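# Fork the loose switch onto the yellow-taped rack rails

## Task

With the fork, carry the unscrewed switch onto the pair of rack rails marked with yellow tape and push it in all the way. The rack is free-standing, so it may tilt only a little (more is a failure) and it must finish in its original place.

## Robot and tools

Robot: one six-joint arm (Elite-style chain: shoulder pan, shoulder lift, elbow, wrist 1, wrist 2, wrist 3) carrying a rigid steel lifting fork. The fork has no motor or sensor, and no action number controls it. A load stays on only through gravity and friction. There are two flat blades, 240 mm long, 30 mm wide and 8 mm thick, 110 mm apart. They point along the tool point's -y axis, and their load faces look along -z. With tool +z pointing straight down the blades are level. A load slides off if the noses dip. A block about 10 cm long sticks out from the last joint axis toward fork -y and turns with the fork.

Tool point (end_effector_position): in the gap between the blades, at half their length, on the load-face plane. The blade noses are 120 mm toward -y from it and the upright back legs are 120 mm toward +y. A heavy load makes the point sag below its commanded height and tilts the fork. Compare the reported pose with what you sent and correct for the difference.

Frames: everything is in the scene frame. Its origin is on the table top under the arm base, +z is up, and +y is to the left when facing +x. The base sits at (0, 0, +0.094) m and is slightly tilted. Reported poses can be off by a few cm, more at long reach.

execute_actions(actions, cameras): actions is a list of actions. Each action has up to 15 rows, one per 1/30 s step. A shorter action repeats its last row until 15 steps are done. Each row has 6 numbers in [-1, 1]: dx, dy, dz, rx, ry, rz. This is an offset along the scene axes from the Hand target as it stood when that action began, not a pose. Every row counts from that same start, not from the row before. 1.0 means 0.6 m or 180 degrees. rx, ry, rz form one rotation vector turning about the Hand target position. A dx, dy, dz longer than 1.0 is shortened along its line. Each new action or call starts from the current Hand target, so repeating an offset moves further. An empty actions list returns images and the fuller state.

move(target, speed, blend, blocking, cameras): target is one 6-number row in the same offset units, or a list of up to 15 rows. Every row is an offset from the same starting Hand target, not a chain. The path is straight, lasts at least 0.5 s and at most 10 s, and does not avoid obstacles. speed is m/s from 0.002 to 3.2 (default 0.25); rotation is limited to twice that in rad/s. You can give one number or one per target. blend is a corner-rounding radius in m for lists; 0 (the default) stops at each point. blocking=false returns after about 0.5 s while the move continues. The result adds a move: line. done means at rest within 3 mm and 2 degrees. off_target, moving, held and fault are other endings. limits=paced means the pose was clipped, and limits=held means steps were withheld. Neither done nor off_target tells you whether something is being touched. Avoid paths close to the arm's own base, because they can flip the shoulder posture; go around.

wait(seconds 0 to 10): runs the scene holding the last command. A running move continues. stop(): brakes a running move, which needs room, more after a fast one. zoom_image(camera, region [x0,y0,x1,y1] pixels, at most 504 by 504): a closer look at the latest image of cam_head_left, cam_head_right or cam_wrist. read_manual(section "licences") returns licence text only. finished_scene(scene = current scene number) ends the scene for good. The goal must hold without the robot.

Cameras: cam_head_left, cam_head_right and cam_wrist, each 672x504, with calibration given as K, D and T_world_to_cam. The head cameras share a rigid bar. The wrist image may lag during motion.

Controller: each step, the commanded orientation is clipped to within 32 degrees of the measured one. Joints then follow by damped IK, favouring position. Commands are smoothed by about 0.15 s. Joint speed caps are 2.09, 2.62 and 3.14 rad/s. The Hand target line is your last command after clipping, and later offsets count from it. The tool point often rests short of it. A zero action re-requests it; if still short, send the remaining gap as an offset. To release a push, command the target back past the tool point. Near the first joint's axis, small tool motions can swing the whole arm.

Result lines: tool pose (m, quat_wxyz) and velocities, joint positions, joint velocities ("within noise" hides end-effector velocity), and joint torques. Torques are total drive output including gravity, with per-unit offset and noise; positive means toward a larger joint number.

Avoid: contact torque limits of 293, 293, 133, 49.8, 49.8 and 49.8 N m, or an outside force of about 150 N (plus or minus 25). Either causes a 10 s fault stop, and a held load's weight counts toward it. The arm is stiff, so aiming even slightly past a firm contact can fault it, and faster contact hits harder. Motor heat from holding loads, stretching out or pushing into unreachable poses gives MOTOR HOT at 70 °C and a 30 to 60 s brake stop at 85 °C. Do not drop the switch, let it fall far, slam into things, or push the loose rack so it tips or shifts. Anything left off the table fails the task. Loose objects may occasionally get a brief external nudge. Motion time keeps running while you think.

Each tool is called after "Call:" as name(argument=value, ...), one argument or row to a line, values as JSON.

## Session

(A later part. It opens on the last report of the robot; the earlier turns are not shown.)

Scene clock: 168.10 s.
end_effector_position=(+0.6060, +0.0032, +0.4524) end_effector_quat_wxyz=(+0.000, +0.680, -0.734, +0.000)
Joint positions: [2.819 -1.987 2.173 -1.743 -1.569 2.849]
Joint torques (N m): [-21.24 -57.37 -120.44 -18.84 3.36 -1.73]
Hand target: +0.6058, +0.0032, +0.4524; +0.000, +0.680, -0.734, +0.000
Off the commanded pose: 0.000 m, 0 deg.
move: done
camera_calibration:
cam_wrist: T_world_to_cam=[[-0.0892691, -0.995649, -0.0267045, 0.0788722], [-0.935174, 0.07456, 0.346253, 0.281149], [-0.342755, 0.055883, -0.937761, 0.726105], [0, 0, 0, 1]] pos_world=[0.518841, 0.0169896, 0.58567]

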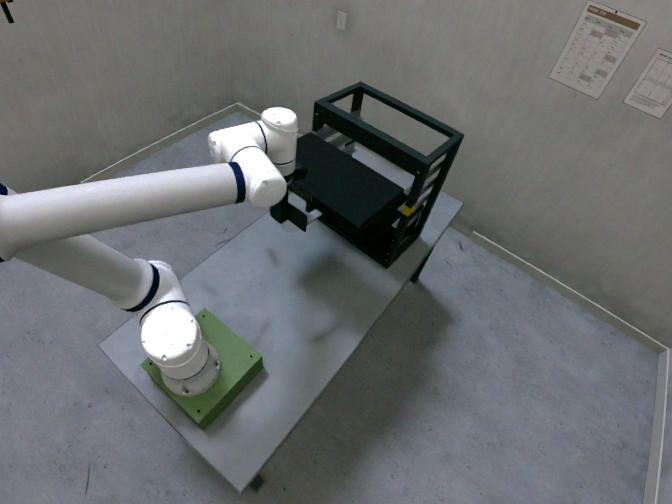

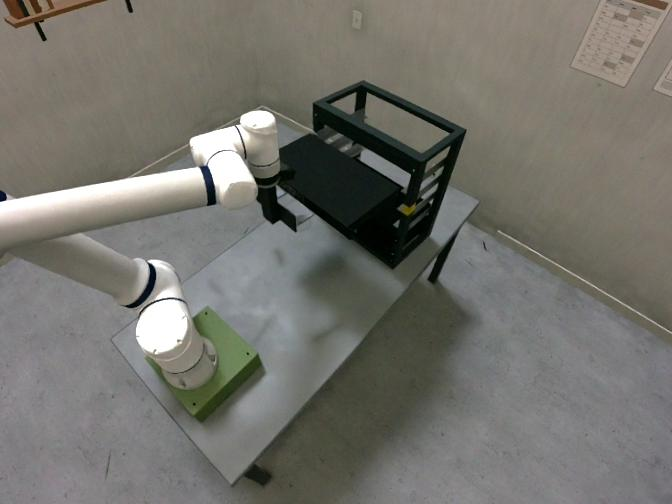

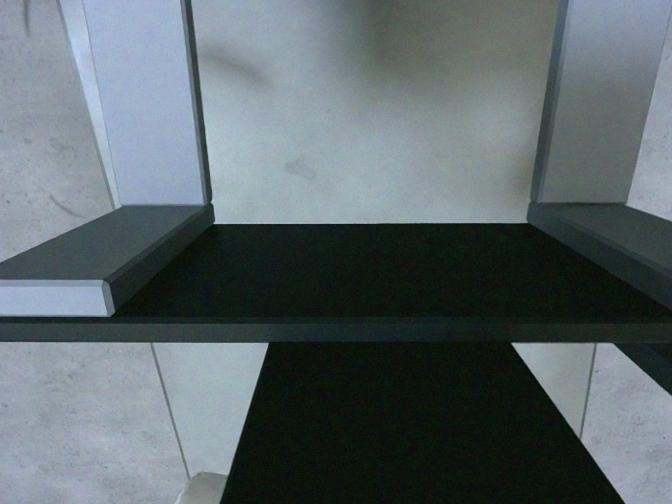

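Call:
move(
  target=[
    [0,0,-0.152,0,0,0],
    [0.44,-0.0331,-0.152,0,0,0],
  ],
  speed=[0.1,0.1],
  cameras=["cam_head_left","cam_head_right"],
)

Call:
zoom_image(
  camera="cam_head_right",
  region=[280, 80, 480, 280],
)

Call:
zoom_image(
  camera="cam_head_left",
  region=[280, 80, 480, 280],
)

Scene clock: 177.97 s.
end_effector_position=(+0.8697, -0.0167, +0.3612) end_effector_quat_wxyz=(+0.000, +0.680, -0.734, +0.000)
Joint positions: [2.929 -1.45 1.9 -2.007 -1.567 2.959]
Joint torques (N m): [10.36 -92 -137.65 -18.89 0.78 3.31]
Hand target: +0.8698, -0.0167, +0.3612; +0.000, +0.680, -0.734, +0.000
Off the commanded pose: 0.000 m, 0 deg.
move: done
Images, in order (width x height): cam_head_left 672x504, cam_head_right 672x504.

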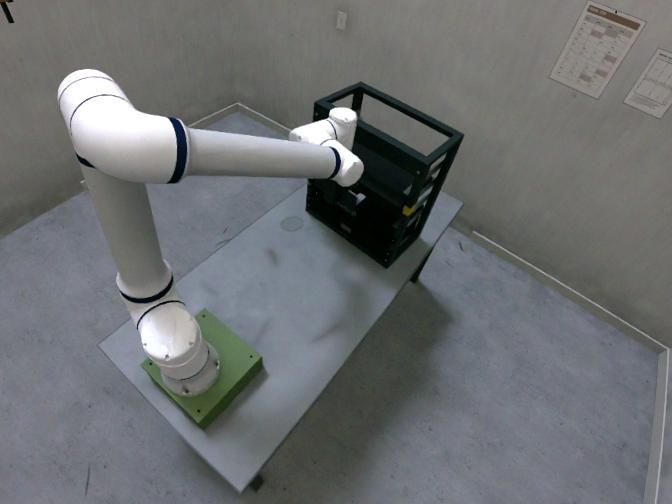

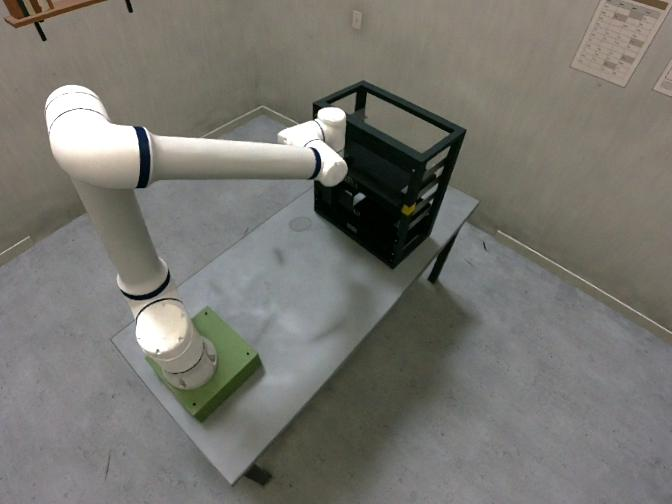

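Scaled by 2.520.

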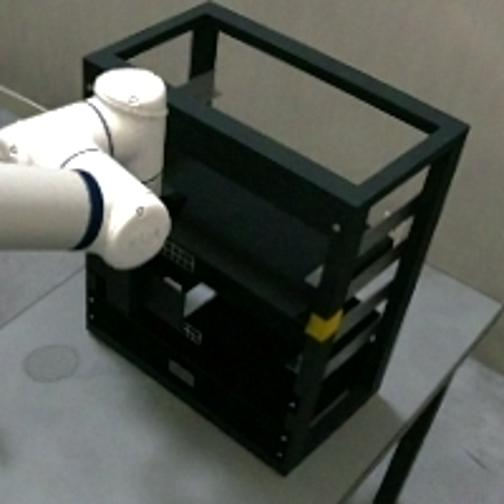

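Scaled by 2.520.

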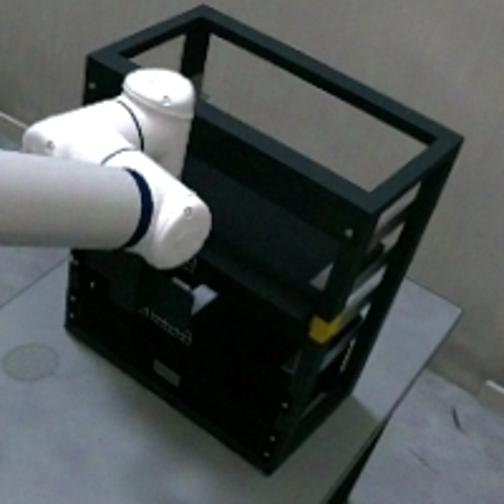

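Call:
move(
  target=[
    [0.0545,-0.0041,0,0,0,0],
    [0.0545,-0.0041,-0.012,0,0,0],
  ],
  speed=[0.06,0.02],
)

Call:
move(
  target=[0,0,-0.0067,0,0,0],
  speed=0.015,
)

Call:
move(
  target=[0,0,-0.0067,0,0,0],
  speed=0.015,
)

Scene clock: 183.20 s.
end_effector_position=(+0.9025, -0.0191, +0.3541) end_effector_quat_wxyz=(+0.000, +0.680, -0.734, +0.000)
Joint positions: [2.937 -1.393 1.847 -2.011 -1.567 2.967]
Joint torques (N m): [9.1 -99.39 -112.62 -24.08 3.14 3.41]
Hand target: +0.9025, -0.0191, +0.3540; +0.000, +0.680, -0.734, +0.000
Off the commanded pose: 0.000 m, 0 deg.
move: done

Scene clock: 183.90 s.
end_effector_position=(+0.9026, -0.0191, +0.3502) end_effector_quat_wxyz=(+0.000, +0.680, -0.734, +0.000)
Joint positions: [2.937 -1.39 1.851 -2.018 -1.567 2.967]
Joint torques (N m): [8.85 -78.98 -85.27 -13.9 -2.01 2.46]
Hand target: +0.9025, -0.0191, +0.3499; +0.000, +0.680, -0.734, +0.000
Off the commanded pose: 0.000 m, 0 deg.
move: done

Scene clock: 184.60 s.
end_effector_position=(+0.9025, -0.0191, +0.3461) end_effector_quat_wxyz=(+0.000, +0.680, -0.734, +0.000)
Joint positions: [2.937 -1.387 1.855 -2.026 -1.567 2.967]
Joint torques (N m): [9.53 -64.53 -68.79 -10.39 -2.21 2.64]
Hand target: +0.9025, -0.0191, +0.3459; +0.000, +0.680, -0.734, +0.000
Off the commanded pose: 0.000 m, 0 deg.
move: done

Call:
move(
  target=[
    [0,0,-0.025,0,0,0],
    [-0.345,0.0259,-0.025,0,0,0],
    [-0.345,0.0259,0.045,0,0,0],
  ],
  speed=[0.04,0.15,0.15],
  cameras=["all"],
)

Call:
zoom_image(
  camera="cam_head_right",
  region=[280, 80, 480, 280],
)

Call:
zoom_image(
  camera="cam_head_left",
  region=[280, 80, 480, 280],
)

Scene clock: 191.83 s.
end_effector_position=(+0.6955, -0.0036, +0.3728) end_effector_quat_wxyz=(+0.000, +0.680, -0.734, +0.000)
Joint positions: [2.869 -1.761 2.172 -1.967 -1.568 2.899]
Joint torques (N m): [-21.81 -53.37 -96.26 -5.57 0.89 -2.12]
Hand target: +0.6955, -0.0036, +0.3729; +0.000, +0.680, -0.734, +0.000
Off the commanded pose: 0.000 m, 0 deg.
move: done
camera_calibration:
cam_wrist: T_world_to_cam=[[-0.0893023, -0.995644, -0.0267983, 0.078042], [-0.935171, 0.0745586, 0.34626, 0.393005], [-0.342753, 0.0559828, -0.937756, 0.682545], [0, 0, 0, 1]] pos_world=[0.608441, 0.0101895, 0.50607]

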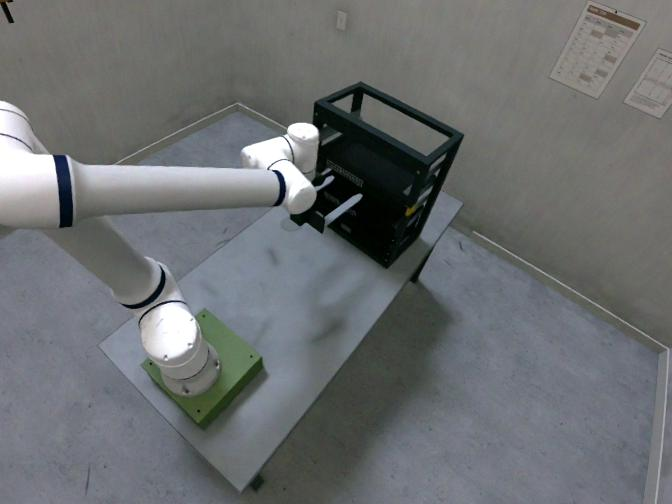

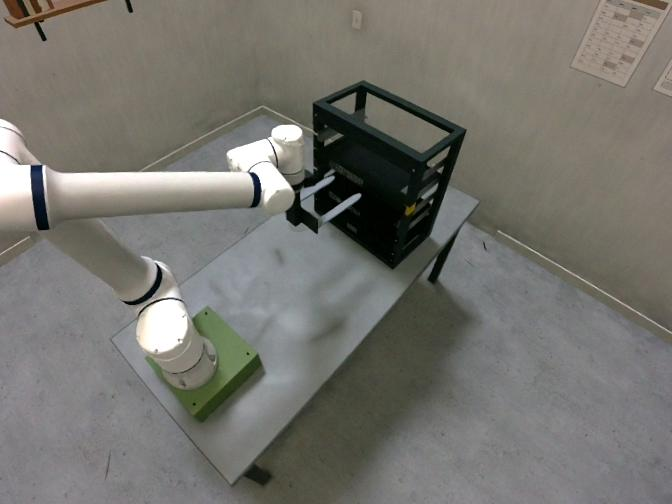

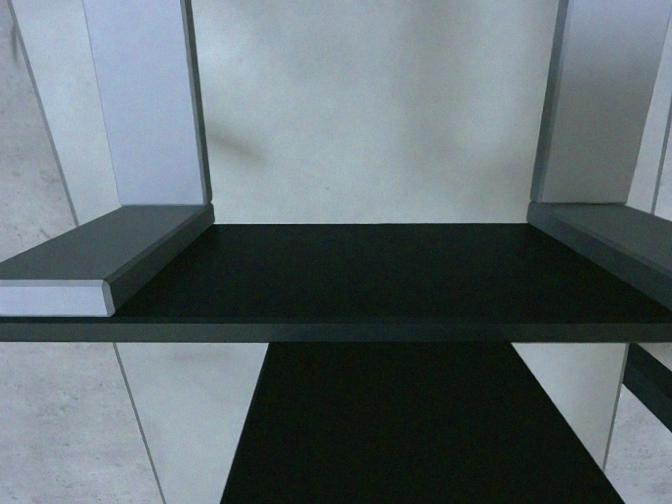

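Scaled by 2.520.

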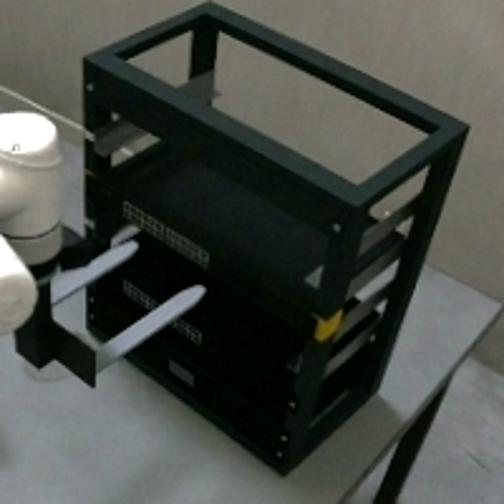

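Scaled by 2.520.

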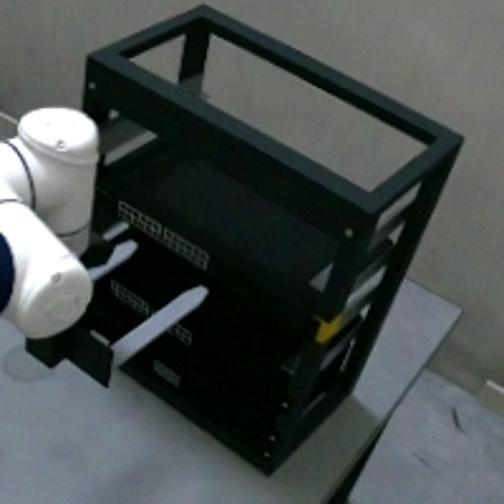

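Call:
move(
  target=[0.075,-0.0056,0,0,0,0],
  speed=0.06,
)

Call:
move(
  target=[0.005,-0.0004,0,0,0,0],
  speed=0.01,
)

Call:
move(
  target=[0.005,-0.0004,0,0,0,0],
  speed=0.01,
)

Call:
move(
  target=[0.005,-0.0004,0,0,0,0],
  speed=0.01,
  cameras=["all"],
)

Call:
zoom_image(
  camera="cam_head_left",
  region=[320, 140, 440, 260],
)

Call:
zoom_image(
  camera="cam_head_right",
  region=[320, 140, 440, 260],
)

Scene clock: 197.77 s.
end_effector_position=(+0.7403, -0.0069, +0.3729) end_effector_quat_wxyz=(+0.000, +0.680, -0.734, +0.000)
Joint positions: [2.888 -1.678 2.104 -1.982 -1.568 2.918]
Joint torques (N m): [10.39 -32.72 -96.11 -10.31 1.35 3.51]
Hand target: +0.7405, -0.0070, +0.3729; +0.000, +0.680, -0.734, +0.000
Off the commanded pose: 0.000 m, 0 deg.
move: done

Scene clock: 198.47 s.
end_effector_position=(+0.7434, -0.0072, +0.3729) end_effector_quat_wxyz=(+0.000, +0.680, -0.734, +0.000)
Joint positions: [2.889 -1.673 2.099 -1.983 -1.568 2.919]
Joint torques (N m): [10.28 -33.18 -95.7 -10.15 0.44 3.26]
Hand target: +0.7435, -0.0072, +0.3729; +0.000, +0.680, -0.734, +0.000
Off the commanded pose: 0.000 m, 0 deg.
move: done

Scene clock: 199.17 s.
end_effector_position=(+0.7464, -0.0074, +0.3729) end_effector_quat_wxyz=(+0.000, +0.680, -0.734, +0.000)
Joint positions: [2.89 -1.667 2.094 -1.984 -1.568 2.92]
Joint torques (N m): [3.07 -33.53 -109.86 -16.3 0.62 5.7]
Hand target: +0.7465, -0.0074, +0.3729; +0.000, +0.680, -0.734, +0.000
Off the commanded pose: 0.000 m, 0 deg.
move: done

Scene clock: 199.87 s.
end_effector_position=(+0.7494, -0.0077, +0.3729) end_effector_quat_wxyz=(+0.000, +0.680, -0.734, +0.000)
Joint positions: [2.891 -1.662 2.09 -1.985 -1.568 2.921]
Joint torques (N m): [9.79 -35.15 -108.97 -16.72 1.99 3.41]
Hand target: +0.7495, -0.0077, +0.3729; +0.000, +0.680, -0.734, +0.000
Off the commanded pose: 0.000 m, 0 deg.
move: done
camera_calibration:
cam_wrist: T_world_to_cam=[[-0.0893023, -0.995644, -0.0267983, 0.0787697], [-0.935171, 0.0745586, 0.34626, 0.443553], [-0.342753, 0.0559828, -0.937756, 0.701402], [0, 0, 0, 1]] pos_world=[0.662241, 0.00608949, 0.50627]

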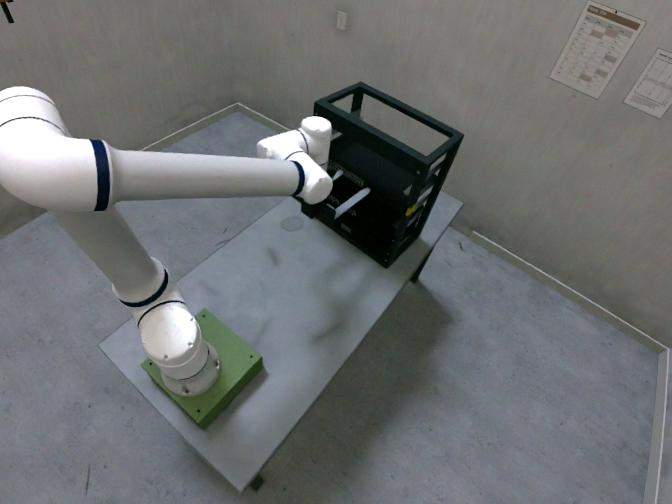

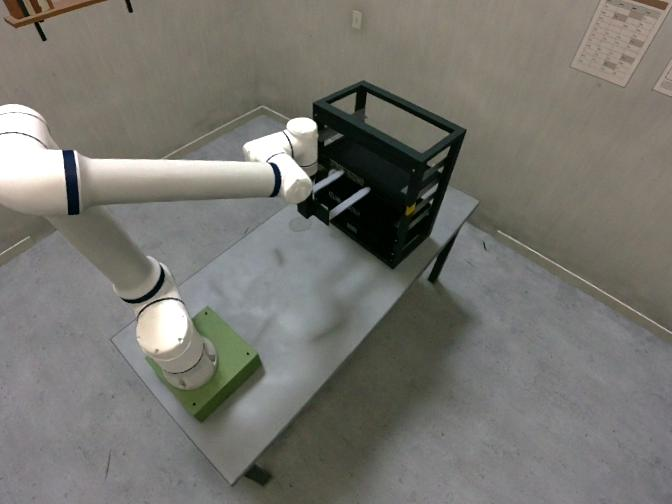

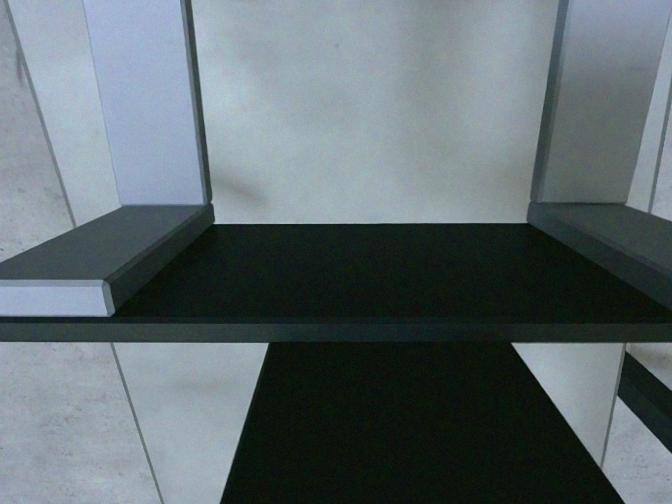

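Scaled by 4.200.

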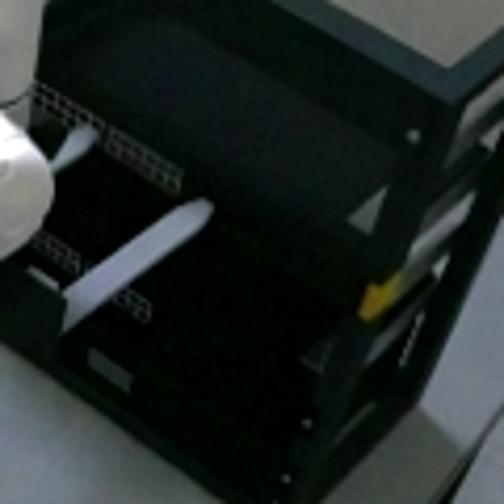

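Scaled by 4.200.

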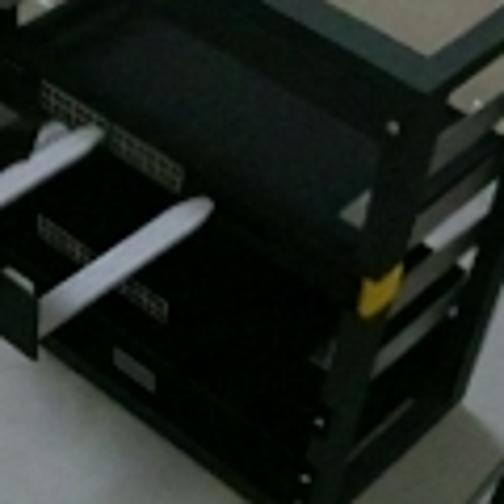

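Call:
move(
  target=[0.0033,-0.0002,0,0,0,0],
  speed=0.008,
)

Call:
move(
  target=[0.0025,-0.0002,0,0,0,0],
  speed=0.008,
)

Scene clock: 202.97 s.
end_effector_position=(+0.7514, -0.0078, +0.3729) end_effector_quat_wxyz=(+0.000, +0.680, -0.734, +0.000)
Joint positions: [2.892 -1.658 2.086 -1.985 -1.568 2.922]
Joint torques (N m): [7.69 -36.54 -109.77 -16.66 2.37 3.23]
Hand target: +0.7515, -0.0078, +0.3729; +0.000, +0.680, -0.734, +0.000
Off the commanded pose: 0.000 m, 0 deg.
move: done

Scene clock: 203.67 s.
end_effector_position=(+0.7528, -0.0079, +0.3728) end_effector_quat_wxyz=(+0.000, +0.680, -0.734, +0.000)
Joint positions: [2.893 -1.655 2.084 -1.985 -1.568 2.923]
Joint torques (N m): [4.95 -19.69 -128.52 -23.94 2.61 7.71]
Hand target: +0.7530, -0.0079, +0.3729; +0.000, +0.680, -0.734, +0.000
Off the commanded pose: 0.000 m, 0 deg.
move: done

Call:
move(
  target=[-0.15,0.0112,0,0,0,0],
  speed=0.15,
  cameras=["cam_head_left","cam_head_right"],
)

Call:
zoom_image(
  camera="cam_head_left",
  region=[300, 80, 480, 280],
)

Call:
zoom_image(
  camera="cam_head_right",
  region=[300, 80, 480, 280],
)

Scene clock: 208.13 s.
end_effector_position=(+0.6632, -0.0012, +0.3729) end_effector_quat_wxyz=(+0.000, +0.680, -0.734, +0.000)
Joint positions: [2.853 -1.825 2.218 -1.949 -1.568 2.883]
Joint torques (N m): [-21.96 -46.78 -71.11 -5.38 1.16 -2.35]
Hand target: +0.6630, -0.0012, +0.3729; +0.000, +0.680, -0.734, +0.000
Off the commanded pose: 0.000 m, 0 deg.
move: done
Images, in order (width x height): cam_head_left 672x504, cam_head_right 672x504.

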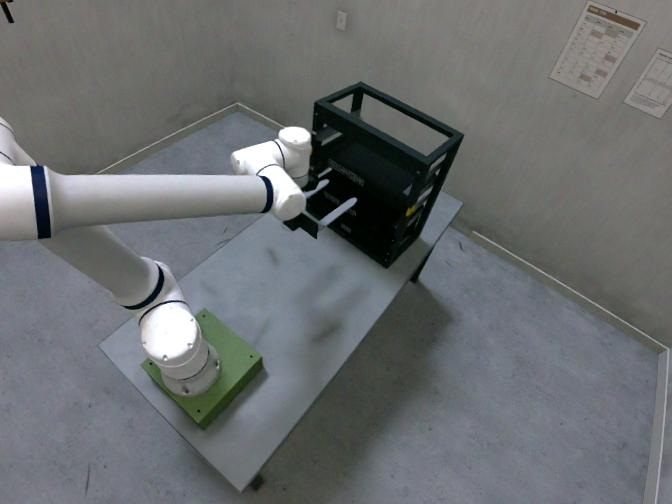

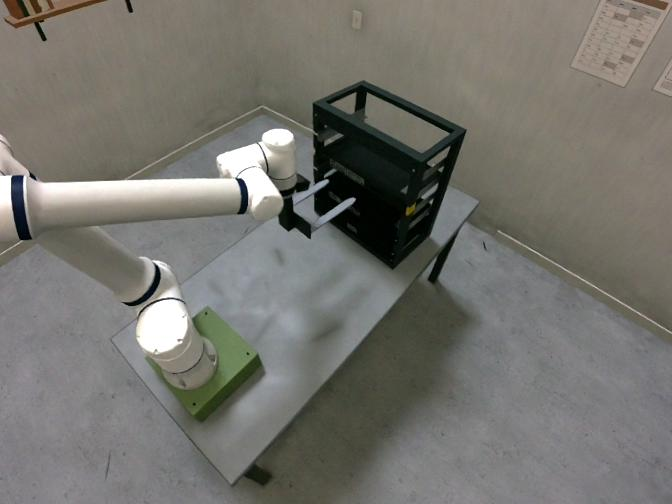

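Scaled by 2.520.

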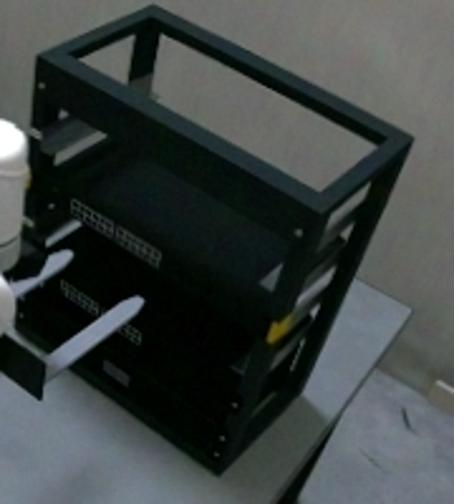

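Scaled by 2.520.

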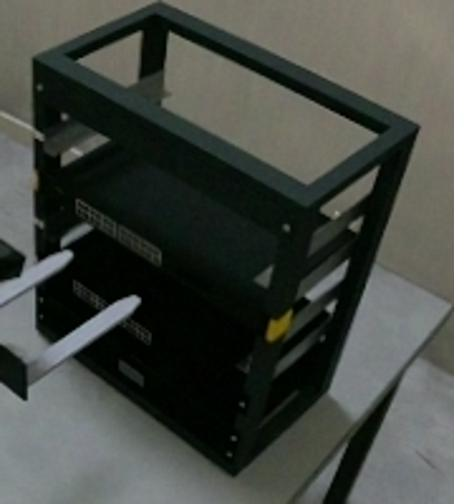

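Call:
finished_scene(
  scene=1,
)

The scene is finished: the task was done.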